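# Lift die, red cube and red ball together in one hand

## Task

Grasp the die, the red wooden cube and the red table-football ball, and finish with all three held securely and motionless in the single hand, above the table and clearly higher than where they started, touching nothing except the hand and one another; if any hand motor still shows moving in hand_stopped_by at the end, the task counts as failed.

## Robot and tools

Robot: one six-joint arm (shoulder pan, shoulder lift, elbow, wrist 1, wrist 2, wrist 3) carrying a right five-finger hand. Its base sits at (0, 0, +0.036) m in the scene frame, almost level and turned only slightly about z. In the scene frame, z is up, the origin is on the table top under the base, and +y is left when looking along +x. A camera stand is next to the table.

Frames: every printed pose, velocity, Hand target and camera pose is in the arm's base frame. Every offset you send is along the Hand target's own axes. The hand point sits 0.05 m in front of the palm: its +z runs along the straight fingers, +y comes out of the palm, +x goes across the palm away from the thumb. Straight fingers extend 0.06 to 0.07 m past it along +z, 0.06 m behind it along -y. A wrist bracket on the little-finger side juts out and can collide. With fingers level the wrist may hang up to 0.13 m (palm down) or 0.25 m (palm up) below the hand point and reach the table first.

execute_actions(actions, cameras): actions is a list of actions; each action is a table of 1 to 15 rows, one row per 1/30 s step, and a short table repeats its final row to fill 15 steps (0.5 s). Each row holds 14 numbers in [-1, 1]: dx, dy, dz, rx, ry, rz, thumb_turn, thumb_bend, index, middle, ring, little, force_limit, speed. The first six are an offset (not a pose) from the Hand target as it stood when that action began, along its own axes; every row in the action counts from that same start, and a repeated offset moves further. 1.0 equals 0.6 m or 180 degrees; rx, ry, rz form one rotation vector. The six hand numbers are absolute motor targets: -1 open (thumb_turn beside the palm, others straight), +1 closed (thumb_turn opposite the fingers, fingers curled). force_limit maps linearly from about 0 N at -1 to 10 N at +1 (15 N for the two thumb motors); speed rises from near zero at -1 to full at +0.48 and stays full above that (a full finger stroke then takes 0.49 s). An empty actions list just reports state. cameras: list of names; omitted, null or ["all"] gives all, [] gives none.

move(target, speed, blend, stop_force, zero, blocking, cameras): target is one 14-number row or a list of up to 15 rows, laid out as above; all offsets count from the same current Hand target. speed is path top speed in m/s, 0.002 to 3.2, default 0.25 (turn rate up to twice that in rad/s); one value or one per target. blend in m rounds corners of a list. stop_force, 4 to 120 N, ends the path when the wrist sensor feels that much extra push against the travel; zero (default true) re-zeroes first. blocking=false returns after about 0.5 s while the move continues (not allowed with stop_force). The result adds a move: line: done (resting within 3 mm and 2 degrees), off_target, moving, held or fault, plus limits such as paced or held. Neither done nor off_target proves there is no contact.

wait(seconds 0 to 10), stop() brakes a running move, zoom_image(camera cam_high/cam_low/cam_wrist, region [x0, y0, x1, y1] pixels, at most 504 by 504), show_instructions(), zero_wrist_force(), finished_scene(scene: this scene's number).

Results: end_effector_position (m) and end_effector_quat_wxyz, velocities (omitted when joints read within noise), Hand target (your last command after clipping; next offsets start here), joint positions and torques, Wrist force and Wrist torque along the hand's axes plus a peak line, hand_measured, hand_stopped_by (moving, target, force, stalled, fault), hand_load_n (positive when pushing a finger open), hand_force_limit, hand_speed, sometimes step positions, MOTOR HOT or fault lines, and the scene number. Images: cam_high, cam_low, cam_wrist, each 672x504.

Control notes: orientation is clipped to 32 degrees from the measured one each step; the hand often rests short of its target, so resend the gap as an offset. To stop pressing, command back beyond the hand point. Keep paths away from the base so the shoulder posture does not flip.

Gripping: turn the thumb fully opposite the fingers to enclose objects about 0.035 to 0.065 m thick. A motor moves only when its target changes by 0.002 or more, locks at the target or at force_limit, and a blocked one reads moving, then stalled. Resend identical hand numbers to keep a grip; to squeeze harder raise force_limit and send a more closed target than hand_measured. Close at speed -0.94 or below for a gentle grip. At a scene's start, read a result and resend the hand values it shows, since 0 is itself a command. A lost grip shows only as hand_load_n dropping near 0.

Avoid: drops, releasing moving objects, anything leaving the table, slamming or pushing hard. Contact torque at a joint limit (pan and lift 300, elbow 136, wrists 49.1 N m) or about 150 N net force stops the arm for 10 s; the stiff arm faults easily if commanded past firm contact, so approach slowly, optionally with stop_force. Don't overload fingers or swing loads fast. Motors that hold loads or strain heat up: 70 °C warns, 85 °C brakes the arm for 30 to 60 s or more.

Each tool is called after "Request:" by a JSON object that holds its "api" and its "payload", one argument or row to a line.

Reference images:

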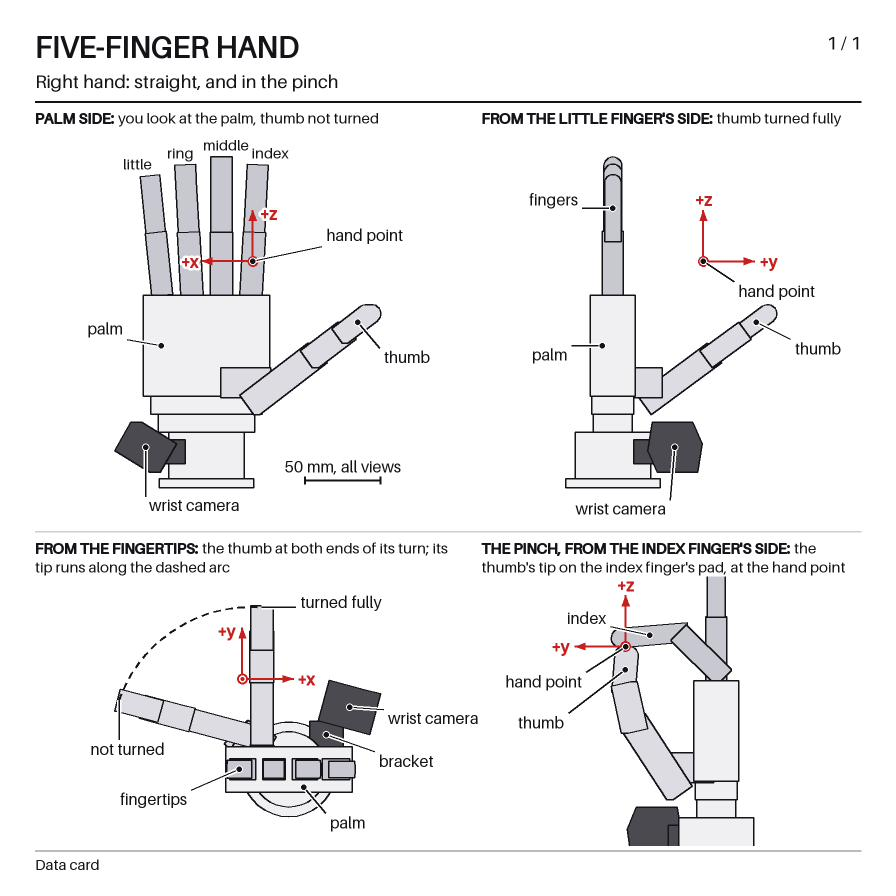

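## Session

Request:
{"api": "execute_actions", "payload": {
  "actions": []
}}

Scene clock: 0.00 s.
end_effector_position=(+0.3617, -0.2944, +0.2655) hand_measured=(-1.000, -1.000, -1.000, -1.000, -1.000, -1.000) hand_load_n=(+0.0, +0.0, +0.0, +0.0, +0.0, +0.0) hand_stopped_by=(target, target, target, target, target, target) hand_force_limit=0.00 hand_speed=-0.80 end_effector_quat_wxyz=(-0.262, +0.876, +0.398, -0.078)
Joint positions: [-0.989 -1.324 1.899 1.545 1.642 -0.25]
Joint velocities: within noise
Joint torques (N m): no reading
Wrist force (N): no reading
Wrist torque (N m): no reading
Wrist force, peak (N): no reading
Hand target: +0.3617, -0.2944, +0.2655; -0.262, +0.876, +0.398, -0.078

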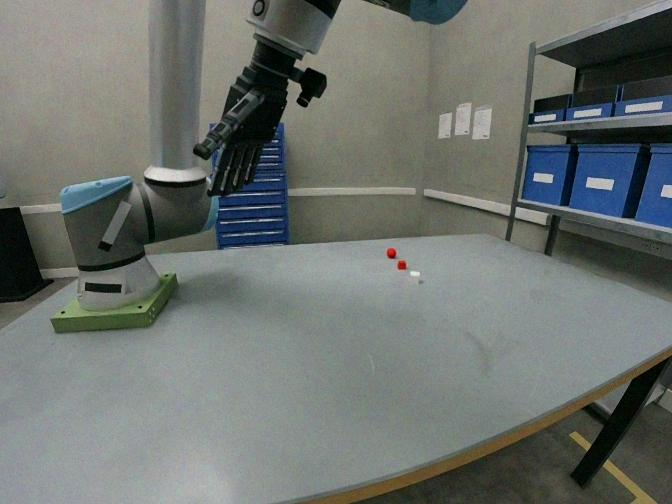

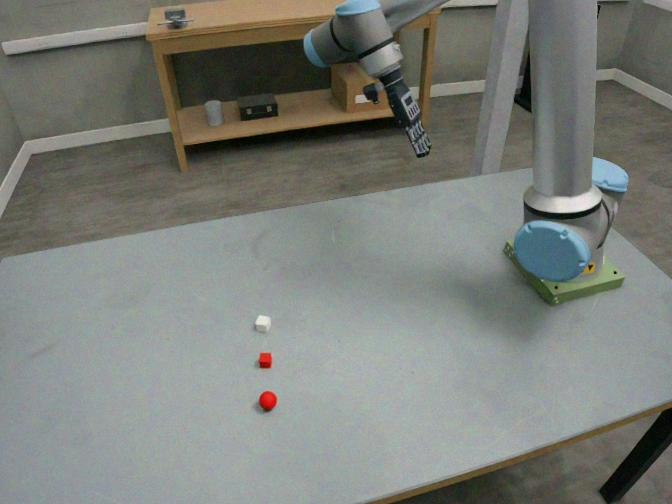

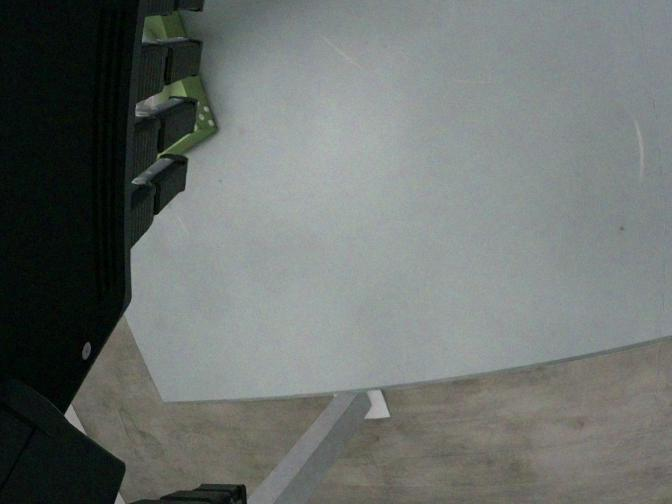

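Request:
{"api": "zoom_image", "payload": {
  "camera": "cam_high",
  "region": [225, 300, 305, 420]
}}

Request:
{"api": "zoom_image", "payload": {
  "camera": "cam_low",
  "region": [360, 230, 450, 300]
}}

Scaled by 4.200 from the camera's 672x504 image, which has a finer 960x720 frame.

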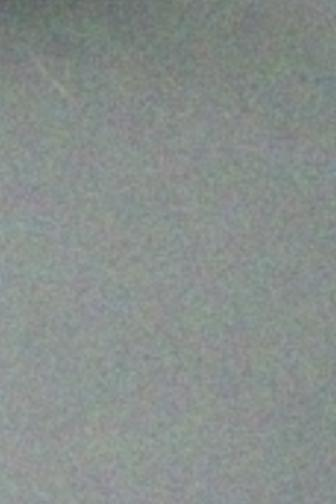

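Scaled by 5.600 from the camera's 672x504 image, which has a finer 960x720 frame.

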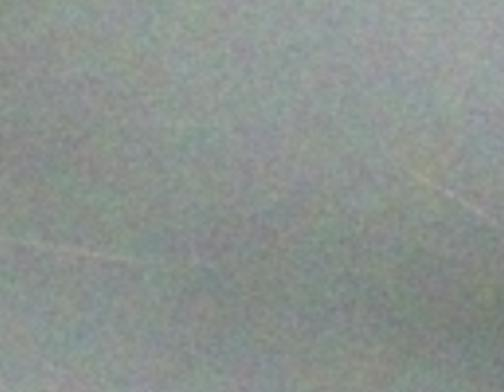

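Request:
{"api": "zoom_image", "payload": {
  "camera": "cam_low",
  "region": [225, 300, 305, 420]
}}

Request:
{"api": "zoom_image", "payload": {
  "camera": "cam_high",
  "region": [370, 235, 440, 295]
}}

Scaled by 4.200 from the camera's 672x504 image, which has a finer 960x720 frame.

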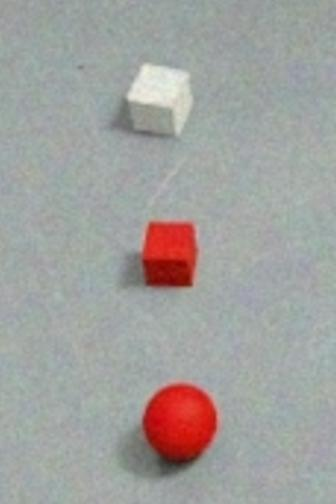

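Scaled by 7.200 from the camera's 672x504 image, which has a finer 960x720 frame.

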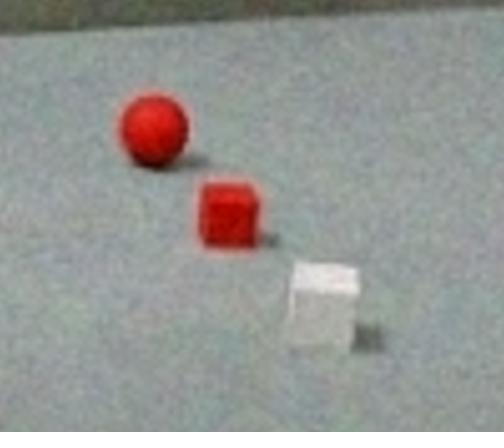

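Request:
{"api": "move", "payload": {
  "target": [0.459,-0.045,-0.1,-0.406,-0.001,-0.194,-1,-1,-1,-1,-1,-1,0,-0.8],
  "speed": 0.5
}}

Scene clock: 143.83 s.
end_effector_position=(+0.5495, -0.1003, +0.3501) hand_measured=(-1.000, -1.000, -1.000, -1.000, -1.000, -1.000) hand_load_n=(+0.0, +0.0, +0.0, -0.5, +0.0, +0.0) hand_stopped_by=(target, target, target, target, target, target) hand_force_limit=0.00 hand_speed=-0.80 end_effector_quat_wxyz=(+0.293, +0.708, +0.594, +0.245)
Joint positions: [-0.649 -1.852 2.196 0.501 1.243 -0.349]
Joint velocities: within noise
Joint torques (N m): [4.81 -4.81 -45.44 -1.35 -0.96 -2.32]
Wrist force (N): [-0.5 -0.5 0.1]
Wrist torque (N m): [-0.21 0.08 0.05]
Wrist force, peak (N): [-1.1 0.8 0.0]
Hand target: +0.5496, -0.1003, +0.3501; +0.293, +0.708, +0.594, +0.245
Off the commanded pose: 0.000 m, 0 deg.
move: done
camera_calibration:
cam_wrist: T_world_to_cam=[[0.677139, 0.122096, 0.725655, -0.624644], [-0.348245, -0.815544, 0.462183, -0.0482652], [0.648235, -0.565668, -0.509717, -0.124989], [0, 0, 0, 1]] pos_world=[0.487184, -0.0337976, 0.411875]

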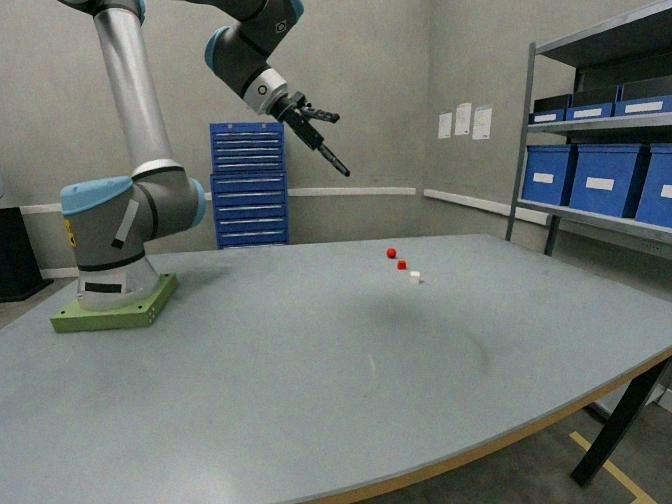

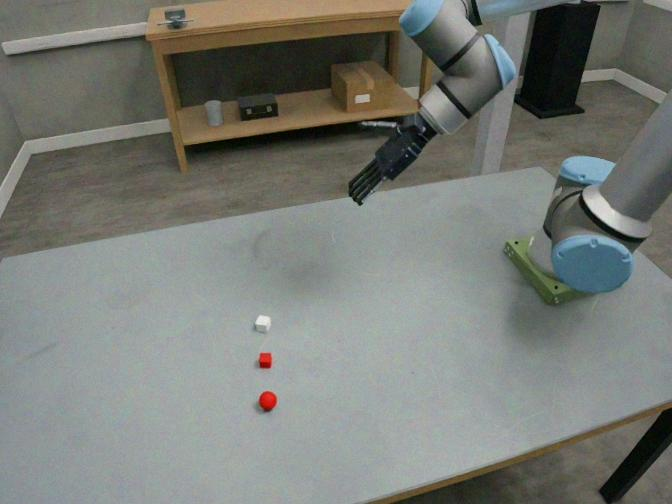

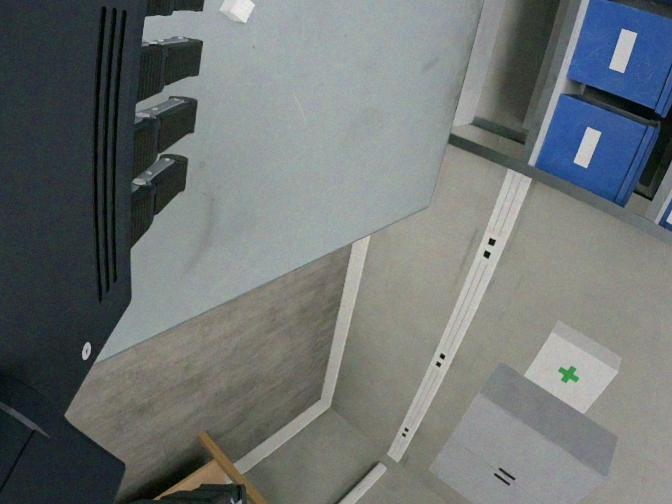

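Request:
{"api": "move", "payload": {
  "target": [0.579,0.072,0.426,-0.233,-0.058,-0.538,-1,-1,-1,-1,0,0,0,-0.5],
  "speed": 0.5
}}

Scene clock: 150.10 s.
end_effector_position=(+0.8179, +0.2051, +0.1996) hand_measured=(-1.000, -1.000, -1.000, -1.000, +0.000, +0.000) hand_load_n=(+0.0, +0.0, +0.0, +0.0, +0.0, +0.5) hand_stopped_by=(target, target, target, target, target, target) hand_force_limit=0.00 hand_speed=-0.50 end_effector_quat_wxyz=(+0.626, -0.081, +0.773, +0.066)
Joint positions: [-0.149 -1.257 2.086 -0.605 1.221 -1.647]
Joint velocities: within noise
Joint torques (N m): [-9.44 -51.96 -18.13 -0.05 0.83 -2.1]
Wrist force (N): [-0.4 -0.1 0.3]
Wrist torque (N m): [-0.05 -0.14 0.03]
Wrist force, peak (N): [-1.8 -0.4 -1.2]
Hand target: +0.8179, +0.2050, +0.1996; +0.626, -0.081, +0.773, +0.066
Off the commanded pose: 0.000 m, 0 deg.
move: done
camera_calibration:
cam_wrist: T_world_to_cam=[[-0.305229, 0.926656, -0.219416, 0.0925941], [-0.310471, 0.120986, 0.942852, 0.0448276], [0.900246, 0.355908, 0.250772, -0.749895], [0, 0, 0, 1]] pos_world=[0.71727, 0.175668, 0.166103]

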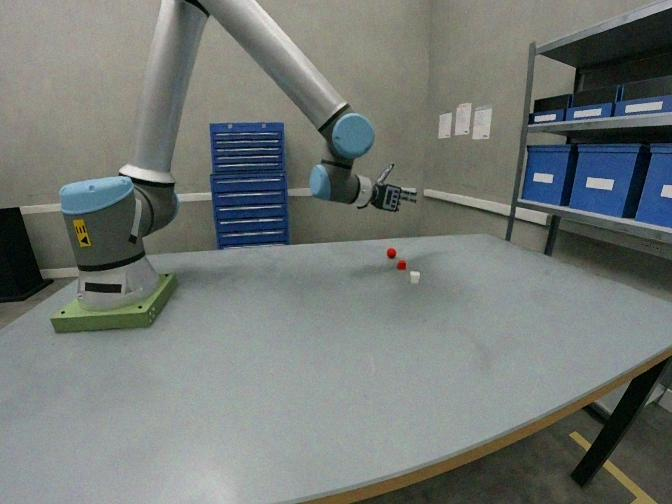

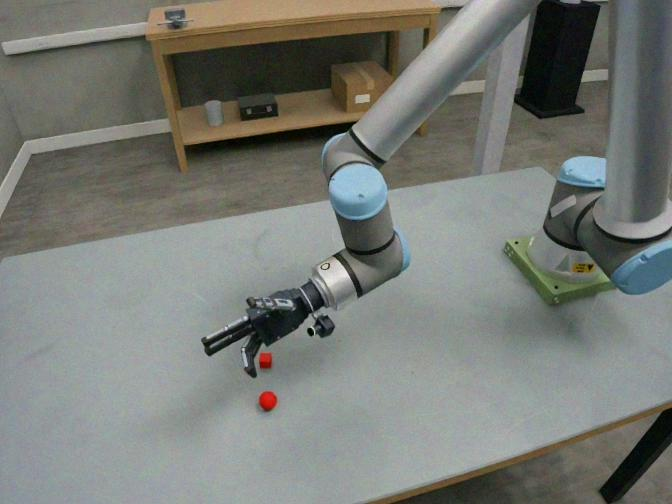

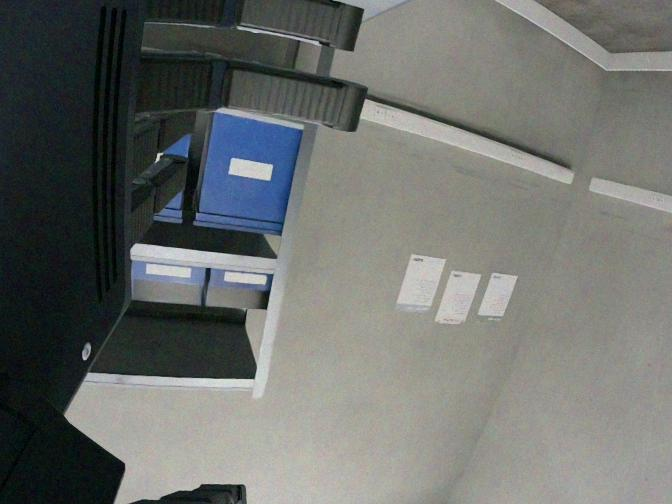

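Request:
{"api": "move", "payload": {
  "target": [0.1875,0,0.0399,0,0,0,-1,-1,-1,-1,0,0,0,-0.5],
  "speed": 0.25
}}

Request:
{"api": "zoom_image", "payload": {
  "camera": "cam_low",
  "region": [200, 290, 330, 430]
}}

Request:
{"api": "zoom_image", "payload": {
  "camera": "cam_high",
  "region": [330, 190, 440, 290]
}}

Scene clock: 157.80 s.
end_effector_position=(+0.8178, +0.2051, +0.0846) hand_measured=(-1.000, -1.000, -1.000, -1.000, +0.000, +0.000) hand_load_n=(+0.0, +0.0, +0.0, +0.0, +0.0, +0.0) hand_stopped_by=(target, target, target, target, target, target) hand_force_limit=0.00 hand_speed=-0.50 end_effector_quat_wxyz=(+0.626, -0.081, +0.773, +0.066)
Joint positions: [-0.149 -1.081 2.126 -0.821 1.221 -1.648]
Joint velocities: within noise
Joint torques (N m): [15.07 -42.32 -30.92 -2.47 2.18 1.41]
Wrist force (N): [-0.4 -0.1 0.0]
Wrist torque (N m): [-0.03 -0.12 0.04]
Wrist force, peak (N): [-2.9 0.0 -0.5]
Hand target: +0.8178, +0.2051, +0.0845; +0.626, -0.081, +0.773, +0.066
Off the commanded pose: 0.000 m, 0 deg.
move: done
camera_calibration:
cam_wrist: T_world_to_cam=[[-0.305249, 0.926633, -0.219485, 0.0673523], [-0.31032, 0.12111, 0.942886, 0.153094], [0.900291, 0.355926, 0.250584, -0.720992], [0, 0, 0, 1]] pos_world=[0.71717, 0.175668, 0.0511018]

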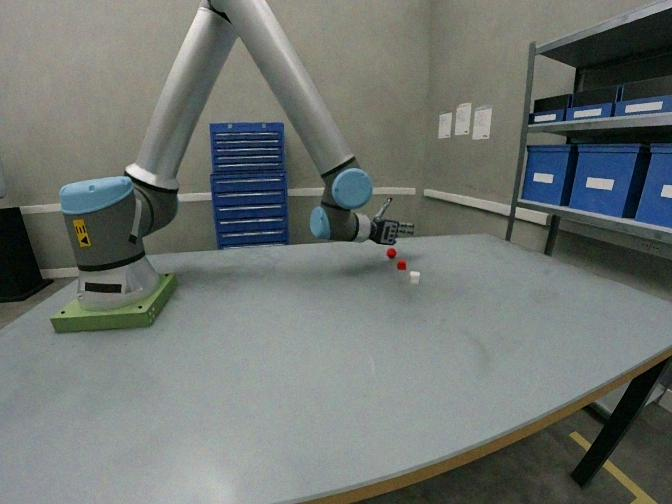

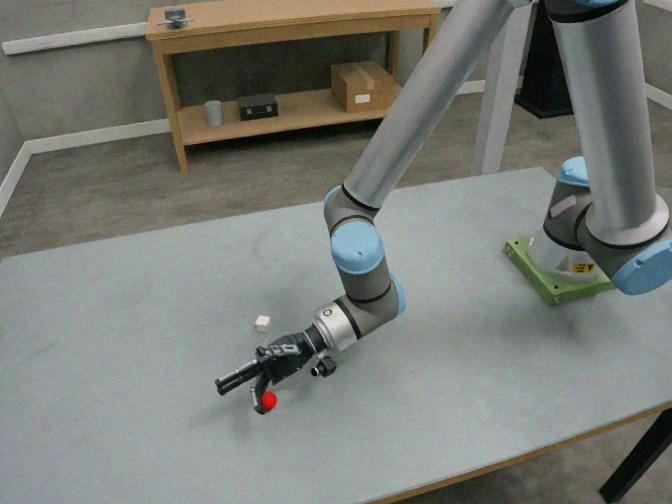

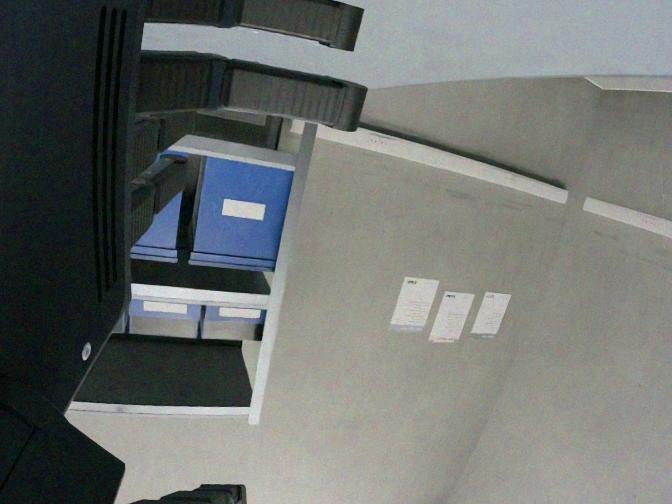

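Scaled by 3.600 from the camera's 672x504 image, which has a finer 960x720 frame.

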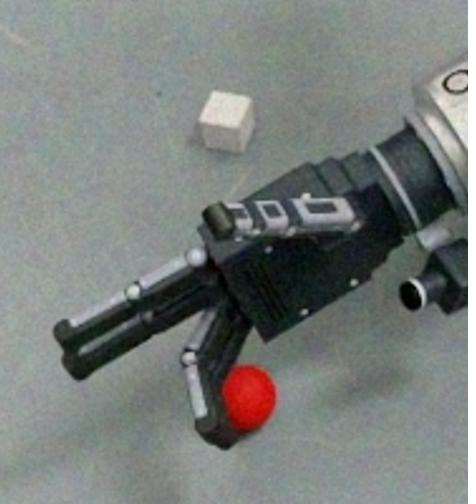

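Scaled by 4.582 from the camera's 672x504 image, which has a finer 960x720 frame.

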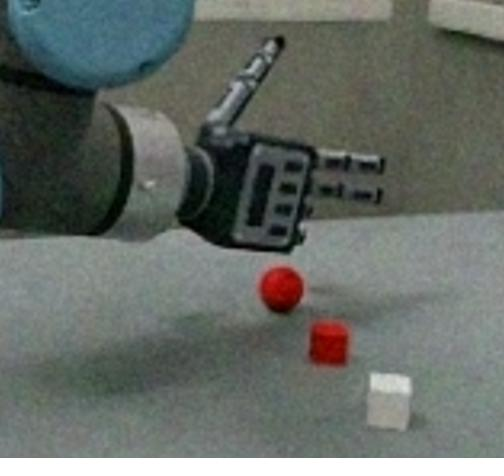

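Request:
{"api": "move", "payload": {
  "target": [0.0748,-0.0078,0.0212,0,0,0,-1,-1,-1,-1,0,0,0,-0.5],
  "speed": 0.025,
  "stop_force": 5
}}

Request:
{"api": "zoom_image", "payload": {
  "camera": "cam_low",
  "region": [200, 290, 330, 430]
}}

Request:
{"api": "zoom_image", "payload": {
  "camera": "cam_high",
  "region": [330, 190, 440, 290]
}}

Scene clock: 170.30 s.
end_effector_position=(+0.8195, +0.2035, +0.0652) hand_measured=(-1.000, -1.000, -1.000, -1.000, +0.000, +0.000) hand_load_n=(+0.0, +0.0, +0.0, +0.5, +0.0, +0.0) hand_stopped_by=(target, target, target, target, target, target) hand_force_limit=0.00 hand_speed=-0.50 end_effector_quat_wxyz=(+0.626, -0.081, +0.773, +0.066)
Joint positions: [-0.152 -1.047 2.125 -0.854 1.219 -1.648]
Joint velocities: within noise
Joint torques (N m): [11.42 -61.12 -8.26 -2.96 1.7 -0.75]
Wrist force (N): [-3.3 1.2 -0.1]
Wrist torque (N m): [0.16 -0.15 -0.04]
Wrist force, peak (N): [-24.0 -0.8 -0.4]
Hand target: +0.8195, +0.2035, +0.0652; +0.626, -0.081, +0.773, +0.066 (not the last commanded pose)
Off the commanded pose: 0.027 m, 0 deg.
move: contact
camera_calibration:
cam_wrist: T_world_to_cam=[[-0.305191, 0.926626, -0.219596, 0.0650587], [-0.310442, 0.121191, 0.942835, 0.172183], [0.900269, 0.355916, 0.250678, -0.717077], [0, 0, 0, 1]] pos_world=[0.718871, 0.174067, 0.0317019]

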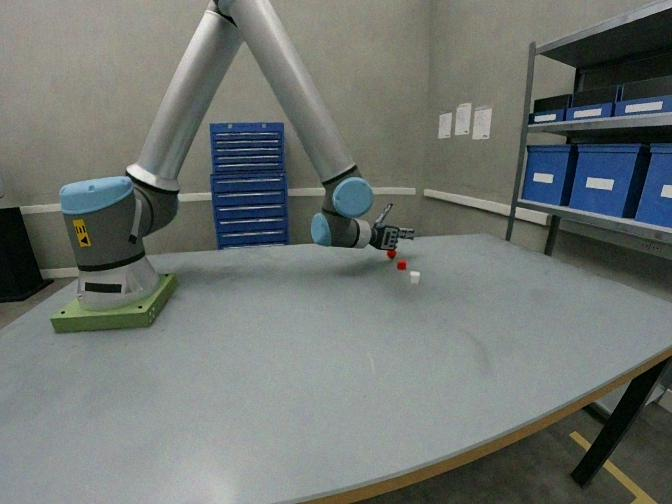

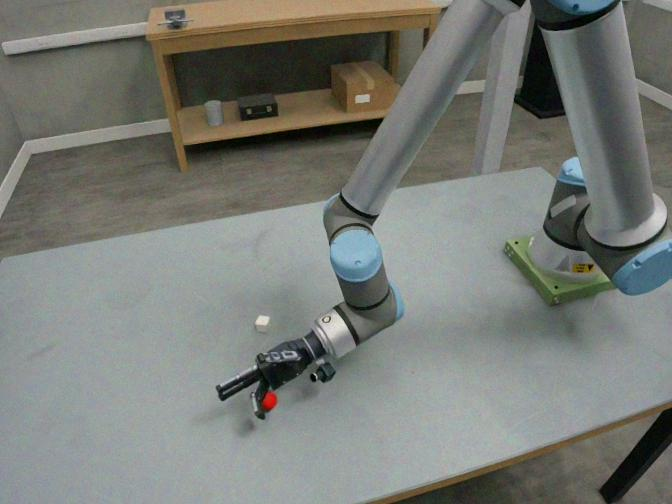

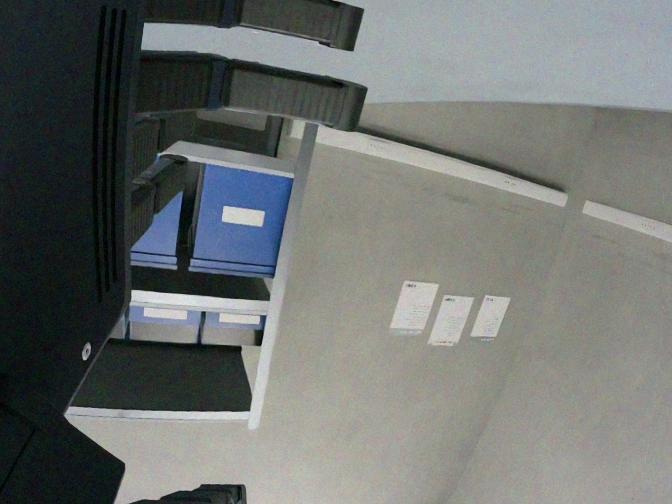

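Scaled by 3.600 from the camera's 672x504 image, which has a finer 960x720 frame.

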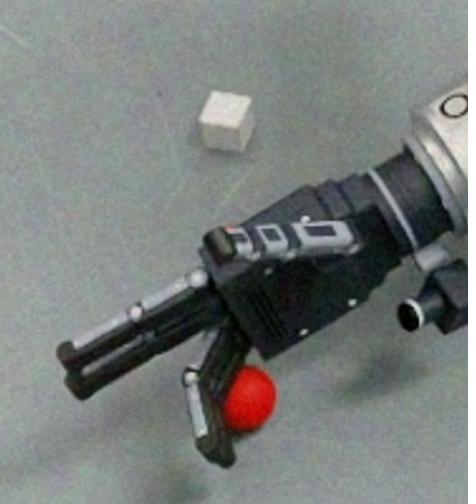

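Scaled by 4.582 from the camera's 672x504 image, which has a finer 960x720 frame.

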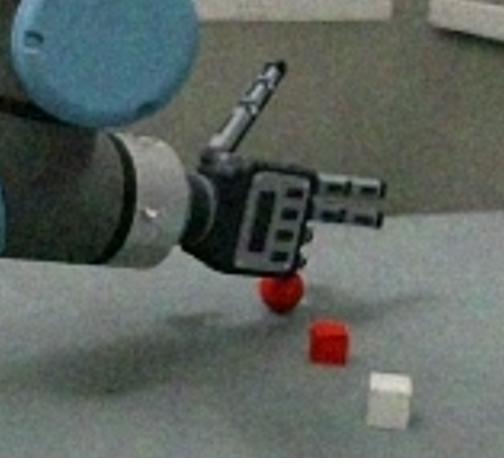

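Request:
{"api": "move", "payload": {
  "target": [-0.035,-0.0158,0.0031,0,0,0,-1,-1,-1,-1,-0.2,-0.2,0,-0.5],
  "speed": 0.1,
  "cameras": []
}}

Request:
{"api": "move", "payload": {
  "target": [0.0735,0,0.0156,0,0,0,-1,-1,-1,-1,-0.2,-0.2,0,-0.5],
  "speed": 0.015,
  "stop_force": 4
}}

Request:
{"api": "zoom_image", "payload": {
  "camera": "cam_low",
  "region": [200, 290, 330, 430]
}}

Request:
{"api": "zoom_image", "payload": {
  "camera": "cam_high",
  "region": [330, 190, 440, 290]
}}

Scene clock: 181.80 s.
end_effector_position=(+0.8277, +0.1954, +0.0856) hand_measured=(-1.000, -1.000, -1.000, -1.000, -0.200, -0.200) hand_load_n=(-0.5, +0.0, +0.0, +0.0, +0.0, +0.0) hand_stopped_by=(target, target, target, target, target, target) hand_force_limit=0.00 hand_speed=-0.50 end_effector_quat_wxyz=(+0.626, -0.081, +0.773, +0.066) end_effector_velocity=(+0.000, +0.000, -0.001) end_effector_angular_velocity=(+0.000, -0.001, -0.001)
Joint positions: [-0.164 -1.074 2.109 -0.81 1.207 -1.651]
Joint velocities: [0 0.002 0.001 -0.005 0.001 0]
Joint torques (N m): [13.33 -44.43 -10 -4.46 1.41 -1.31]
Wrist force (N): [-0.4 1.7 0.2]
Wrist torque (N m): [0.22 -0.13 0.09]
Wrist force, peak (N): [-4.0 1.9 0.0]
Hand target: +0.8275, +0.1955, +0.0854; +0.626, -0.081, +0.773, +0.066
Off the commanded pose: 0.000 m, 0 deg.
move: done
No camera images: "cameras" was empty.

Scene clock: 184.10 s.
end_effector_position=(+0.8275, +0.1955, +0.0629) hand_measured=(-1.000, -1.000, -1.000, -1.000, -0.200, -0.200) hand_load_n=(+0.0, +0.0, +0.0, +0.0, +0.0, +0.0) hand_stopped_by=(target, target, target, target, target, target) hand_force_limit=0.00 hand_speed=-0.50 end_effector_quat_wxyz=(+0.626, -0.081, +0.773, +0.066)
Joint positions: [-0.164 -1.036 2.112 -0.85 1.207 -1.651]
Joint velocities: within noise
Joint torques (N m): [14.5 -71.2 -13.41 2.75 0.6 0.15]
Wrist force (N): [-4.3 1.0 0.4]
Wrist torque (N m): [0.20 -0.12 -0.13]
Wrist force, peak (N): [-10.6 -0.3 0.7]
Hand target: +0.8275, +0.1955, +0.0629; +0.626, -0.081, +0.773, +0.066 (not the last commanded pose)
Off the commanded pose: 0.023 m, 0 deg.
move: contact
camera_calibration:
cam_wrist: T_world_to_cam=[[-0.30522, 0.926622, -0.219573, 0.0744293], [-0.310348, 0.121196, 0.942865, 0.177735], [0.900291, 0.355925, 0.250584, -0.72087], [0, 0, 0, 1]] pos_world=[0.72687, 0.166067, 0.0294014]

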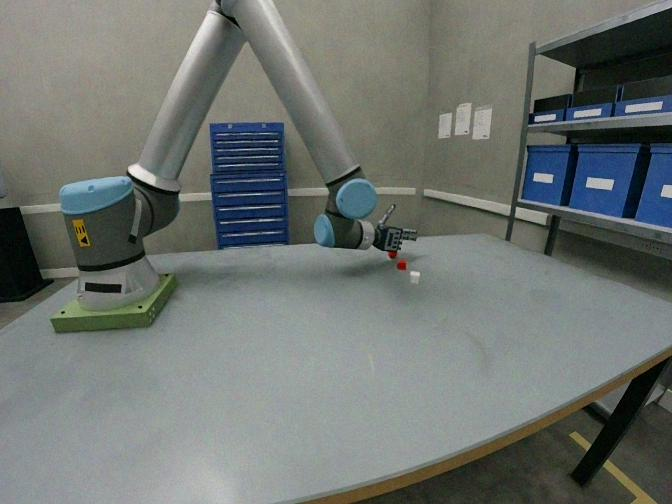

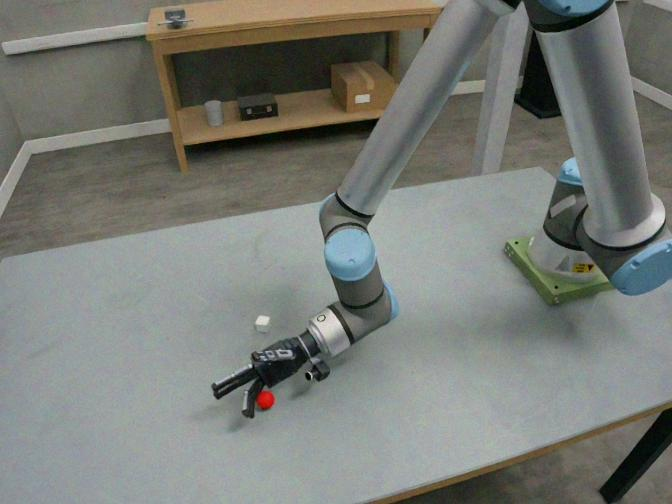

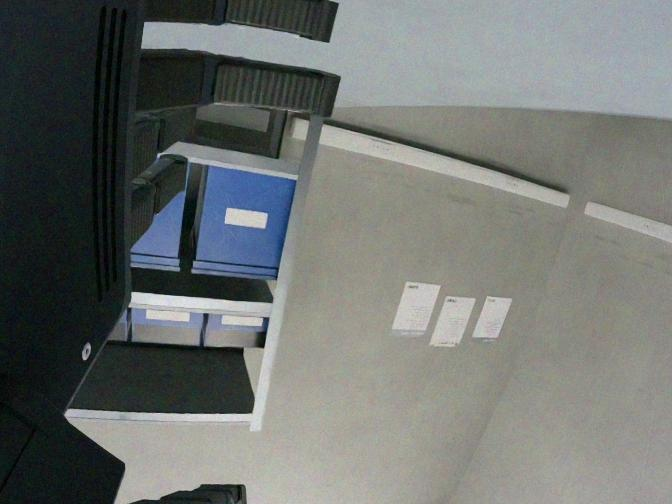

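Scaled by 3.600 from the camera's 672x504 image, which has a finer 960x720 frame.

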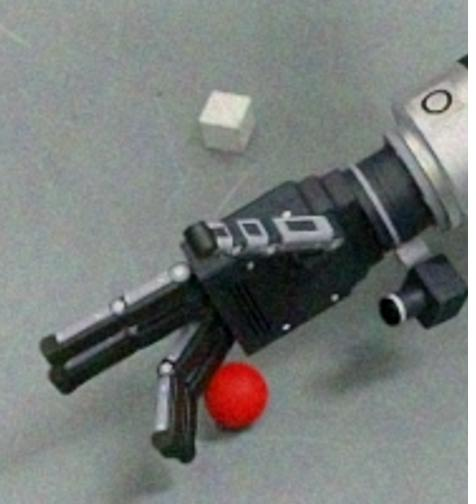

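Scaled by 4.582 from the camera's 672x504 image, which has a finer 960x720 frame.

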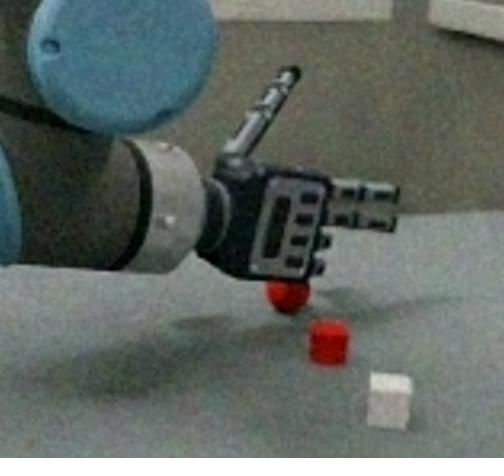

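Request:
{"api": "move", "payload": {
  "target": [-0.0427,0,0.024,0,0,0,-1,-1,-1,-1,-0.2,-0.2,0,-0.5],
  "speed": 0.1,
  "cameras": []
}}

Request:
{"api": "move", "payload": {
  "target": [0.0735,0,0.0156,0,0,0,-1,-1,-1,-1,-0.2,-0.2,0,-0.5],
  "speed": 0.015,
  "stop_force": 4
}}

Request:
{"api": "zoom_image", "payload": {
  "camera": "cam_low",
  "region": [200, 290, 330, 430]
}}

Request:
{"api": "zoom_image", "payload": {
  "camera": "cam_high",
  "region": [330, 190, 440, 290]
}}

Scene clock: 207.47 s.
end_effector_position=(+0.8467, +0.1996, +0.0852) hand_measured=(-1.000, -1.000, -1.000, -1.000, -0.200, -0.200) hand_load_n=(+0.0, +0.0, +0.0, +0.0, +0.0, +0.0) hand_stopped_by=(target, target, target, target, target, target) hand_force_limit=0.00 hand_speed=-0.50 end_effector_quat_wxyz=(+0.626, -0.081, +0.773, +0.066) end_effector_velocity=(-0.002, +0.000, -0.001) end_effector_angular_velocity=(+0.000, -0.003, +0.001)
Joint positions: [-0.151 -1.054 2.069 -0.792 1.219 -1.648]
Joint velocities: [0 0 0.005 -0.007 -0.001 0]
Joint torques (N m): [-5.18 -50.71 -10.2 -4.3 -0.45 -0.11]
Wrist force (N): [-0.4 1.5 0.2]
Wrist torque (N m): [0.18 -0.13 0.09]
Wrist force, peak (N): [-4.4 1.3 0.6]
Hand target: +0.8465, +0.1995, +0.0849; +0.626, -0.081, +0.773, +0.066
Off the commanded pose: 0.000 m, 0 deg.
move: done
No camera images: "cameras" was empty.

Scene clock: 209.77 s.
end_effector_position=(+0.8465, +0.1995, +0.0624) hand_measured=(-1.000, -1.000, -1.000, -1.000, -0.200, -0.200) hand_load_n=(+0.0, +0.0, +0.0, +0.0, +0.0, +0.0) hand_stopped_by=(target, target, target, target, target, target) hand_force_limit=0.00 hand_speed=-0.50 end_effector_quat_wxyz=(+0.626, -0.081, +0.773, +0.066)
Joint positions: [-0.151 -1.017 2.072 -0.831 1.219 -1.648]
Joint velocities: within noise
Joint torques (N m): [-1.98 -74.26 -12.36 2.75 -1.17 -1.18]
Wrist force (N): [-5.6 0.4 -0.8]
Wrist torque (N m): [0.23 0.04 -0.23]
Wrist force, peak (N): [-13.6 -2.0 -1.7]
Hand target: +0.8465, +0.1995, +0.0625; +0.626, -0.081, +0.773, +0.066 (not the last commanded pose)
Off the commanded pose: 0.023 m, 0 deg.
move: contact
camera_calibration:
cam_wrist: T_world_to_cam=[[-0.30521, 0.926619, -0.219601, 0.0764066], [-0.310357, 0.121224, 0.942859, 0.18362], [0.900292, 0.355925, 0.250584, -0.739274], [0, 0, 0, 1]] pos_world=[0.745871, 0.170067, 0.0289013]

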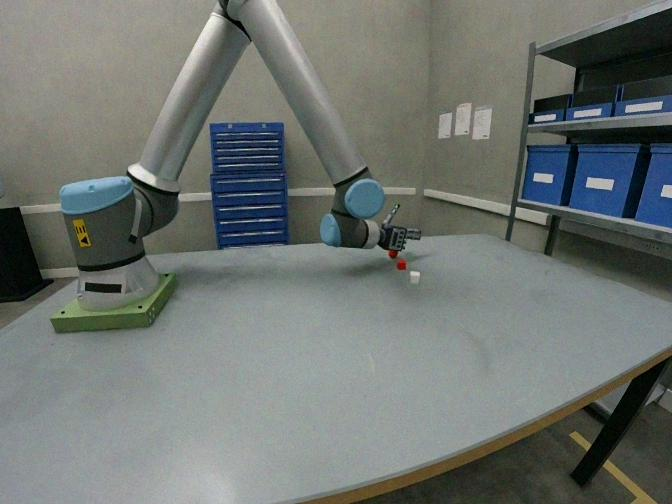

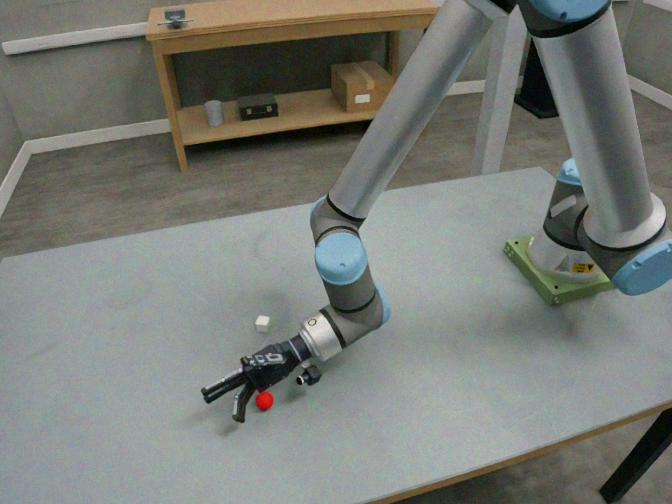

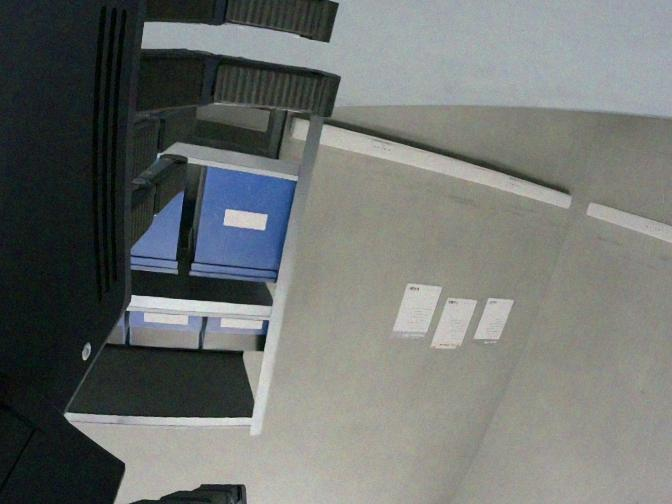

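Scaled by 3.600 from the camera's 672x504 image, which has a finer 960x720 frame.

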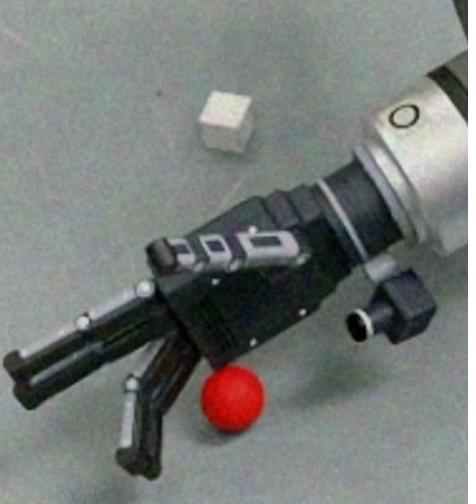

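Scaled by 4.582 from the camera's 672x504 image, which has a finer 960x720 frame.

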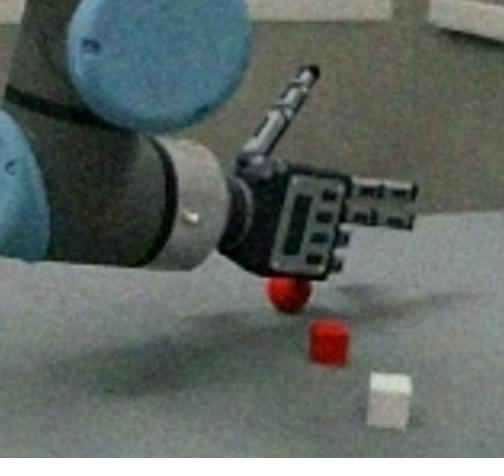

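Request:
{"api": "move", "payload": {
  "target": [-0.0305,-0.0489,-0.0172,0,0,0,-1,-1,-1,-1,-0.2,-0.2,0,-0.5],
  "speed": 0.1,
  "cameras": []
}}

Request:
{"api": "move", "payload": {
  "target": [0.0898,0,0.0191,0,0,0,-1,-1,-1,-1,-0.2,-0.2,0,-0.5],
  "speed": 0.012,
  "stop_force": 4
}}

Request:
{"api": "zoom_image", "payload": {
  "camera": "cam_low",
  "region": [200, 290, 330, 430]
}}

Request:
{"api": "zoom_image", "payload": {
  "camera": "cam_high",
  "region": [330, 190, 440, 290]
}}

Scene clock: 231.07 s.
end_effector_position=(+0.8464, +0.1695, +0.0825) hand_measured=(-1.000, -1.000, -1.000, -1.000, -0.200, -0.200) hand_load_n=(+0.0, +0.0, -0.5, +0.0, +0.0, +0.0) hand_stopped_by=(target, target, target, target, target, target) hand_force_limit=0.00 hand_speed=-0.50 end_effector_quat_wxyz=(+0.626, -0.081, +0.773, +0.066) end_effector_velocity=(+0.000, +0.003, -0.002) end_effector_angular_velocity=(-0.001, -0.002, -0.001)
Joint positions: [-0.203 -1.053 2.076 -0.795 1.169 -1.661]
Joint velocities: [0.005 0.003 0 -0.006 0.006 0.001]
Joint torques (N m): [11.28 -51.77 -11.98 -3.92 2.42 0.86]
Wrist force (N): [0.2 1.9 0.1]
Wrist torque (N m): [0.25 -0.23 0.15]
Wrist force, peak (N): [-5.9 0.3 -0.7]
Hand target: +0.8464, +0.1695, +0.0825; +0.626, -0.081, +0.773, +0.066
Off the commanded pose: 0.000 m, 0 deg.
move: done
No camera images: "cameras" was empty.

Scene clock: 235.30 s.
end_effector_position=(+0.8464, +0.1696, +0.0412) hand_measured=(-1.000, -1.000, -1.000, -1.000, -0.200, -0.200) hand_load_n=(+0.0, +0.0, +0.0, +0.0, +0.0, -0.5) hand_stopped_by=(target, target, target, target, target, target) hand_force_limit=0.00 hand_speed=-0.50 end_effector_quat_wxyz=(+0.626, -0.081, +0.773, +0.066)
Joint positions: [-0.203 -0.985 2.079 -0.866 1.169 -1.661]
Joint velocities: within noise
Joint torques (N m): [11.9 -74.1 -6.07 2.68 0.55 0.23]
Wrist force (N): [-5.3 1.1 -0.6]
Wrist torque (N m): [0.26 -0.14 -0.04]
Wrist force, peak (N): [-10.6 -0.5 -3.1]
Hand target: +0.8464, +0.1696, +0.0412; +0.626, -0.081, +0.773, +0.066 (not the last commanded pose)
Off the commanded pose: 0.014 m, 0 deg.
move: contact
camera_calibration:
cam_wrist: T_world_to_cam=[[-0.305191, 0.926626, -0.219596, 0.0995033], [-0.310442, 0.121191, 0.942835, 0.207282], [0.900269, 0.355916, 0.250678, -0.723177], [0, 0, 0, 1]] pos_world=[0.745771, 0.140067, 0.00770193]

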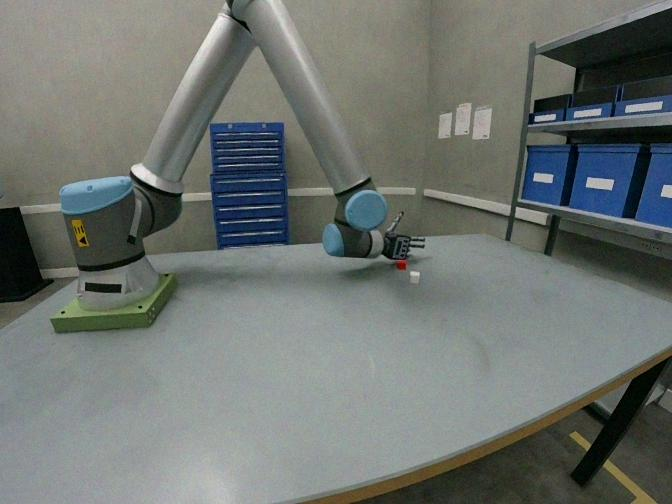

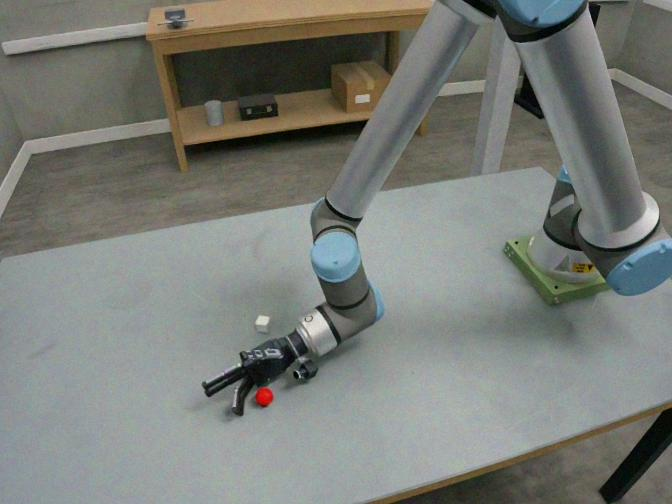

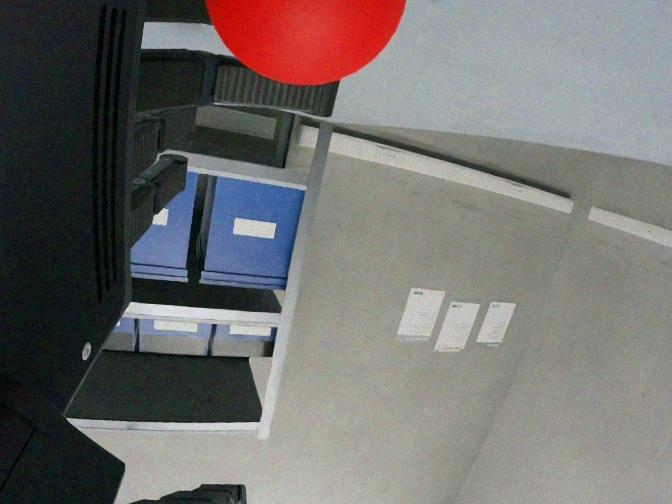

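Scaled by 3.600 from the camera's 672x504 image, which has a finer 960x720 frame.

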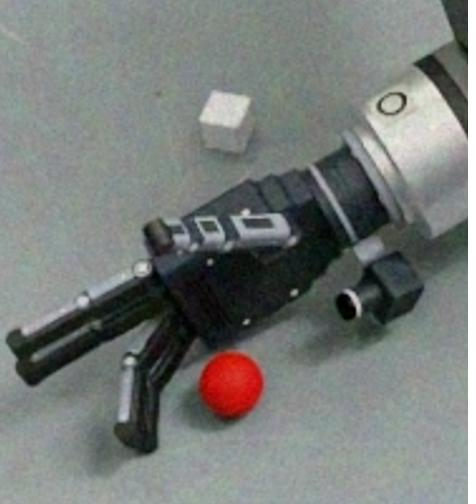

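Scaled by 4.582 from the camera's 672x504 image, which has a finer 960x720 frame.

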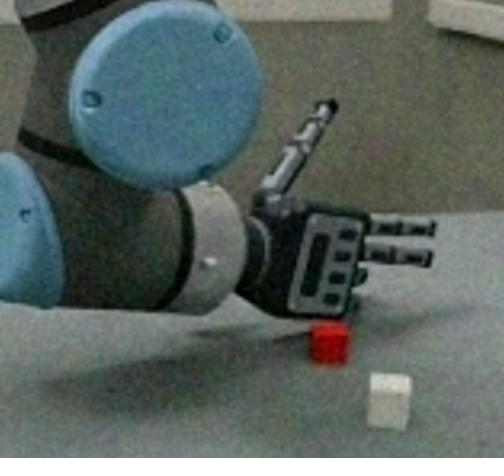

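Request:
{"api": "move", "payload": {
  "target": [-0.0042,0.0195,0.0033,0,0,0,-1,-1,-1,-1,-0.2,-0.2,0,-0.5],
  "speed": 0.03
}}

Request:
{"api": "zoom_image", "payload": {
  "camera": "cam_low",
  "region": [200, 290, 330, 430]
}}

Scene clock: 242.43 s.
end_effector_position=(+0.8464, +0.1816, +0.0433) hand_measured=(-1.000, -1.000, -1.000, -1.000, -0.200, -0.200) hand_load_n=(+0.0, +0.0, -0.5, +0.0, +0.0, +0.0) hand_stopped_by=(target, target, target, target, target, target) hand_force_limit=0.00 hand_speed=-0.50 end_effector_quat_wxyz=(+0.626, -0.081, +0.773, +0.066)
Joint positions: [-0.182 -0.988 2.077 -0.863 1.189 -1.655]
Joint velocities: within noise
Joint torques (N m): [-7.16 -71.5 -26.8 0.96 -1.44 -0.47]
Wrist force (N): [-0.9 1.6 0.4]
Wrist torque (N m): [0.20 -0.07 0.07]
Wrist force, peak (N): [-5.8 1.0 -0.8]
Hand target: +0.8464, +0.1815, +0.0432; +0.626, -0.081, +0.773, +0.066
Off the commanded pose: 0.000 m, 0 deg.
move: done
camera_calibration:
cam_wrist: T_world_to_cam=[[-0.30522, 0.926637, -0.219509, 0.0887715], [-0.310414, 0.121105, 0.942856, 0.203827], [0.900269, 0.355917, 0.250678, -0.72801], [0, 0, 0, 1]] pos_world=[0.74577, 0.152168, 0.00980235]

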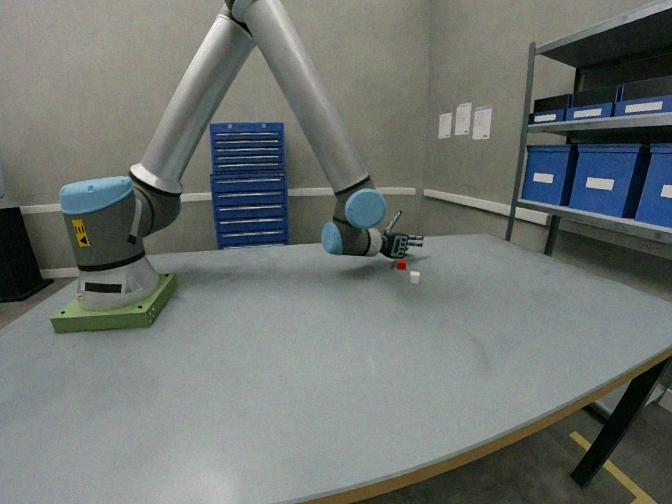

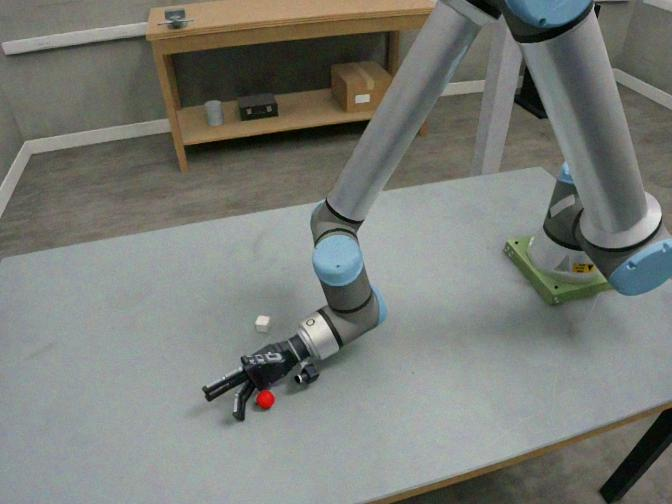

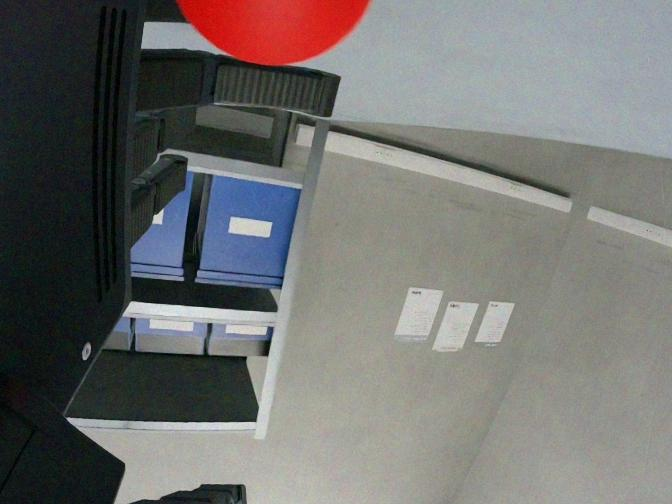

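Scaled by 3.600 from the camera's 672x504 image, which has a finer 960x720 frame.

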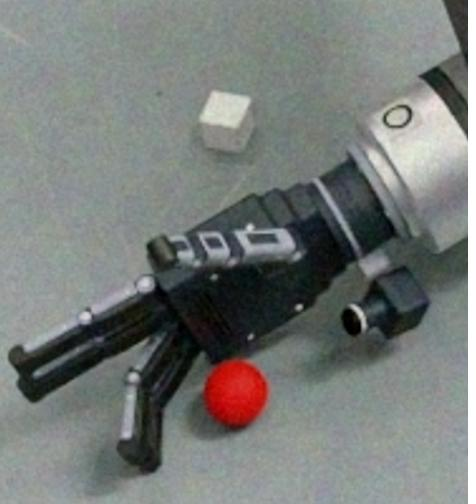

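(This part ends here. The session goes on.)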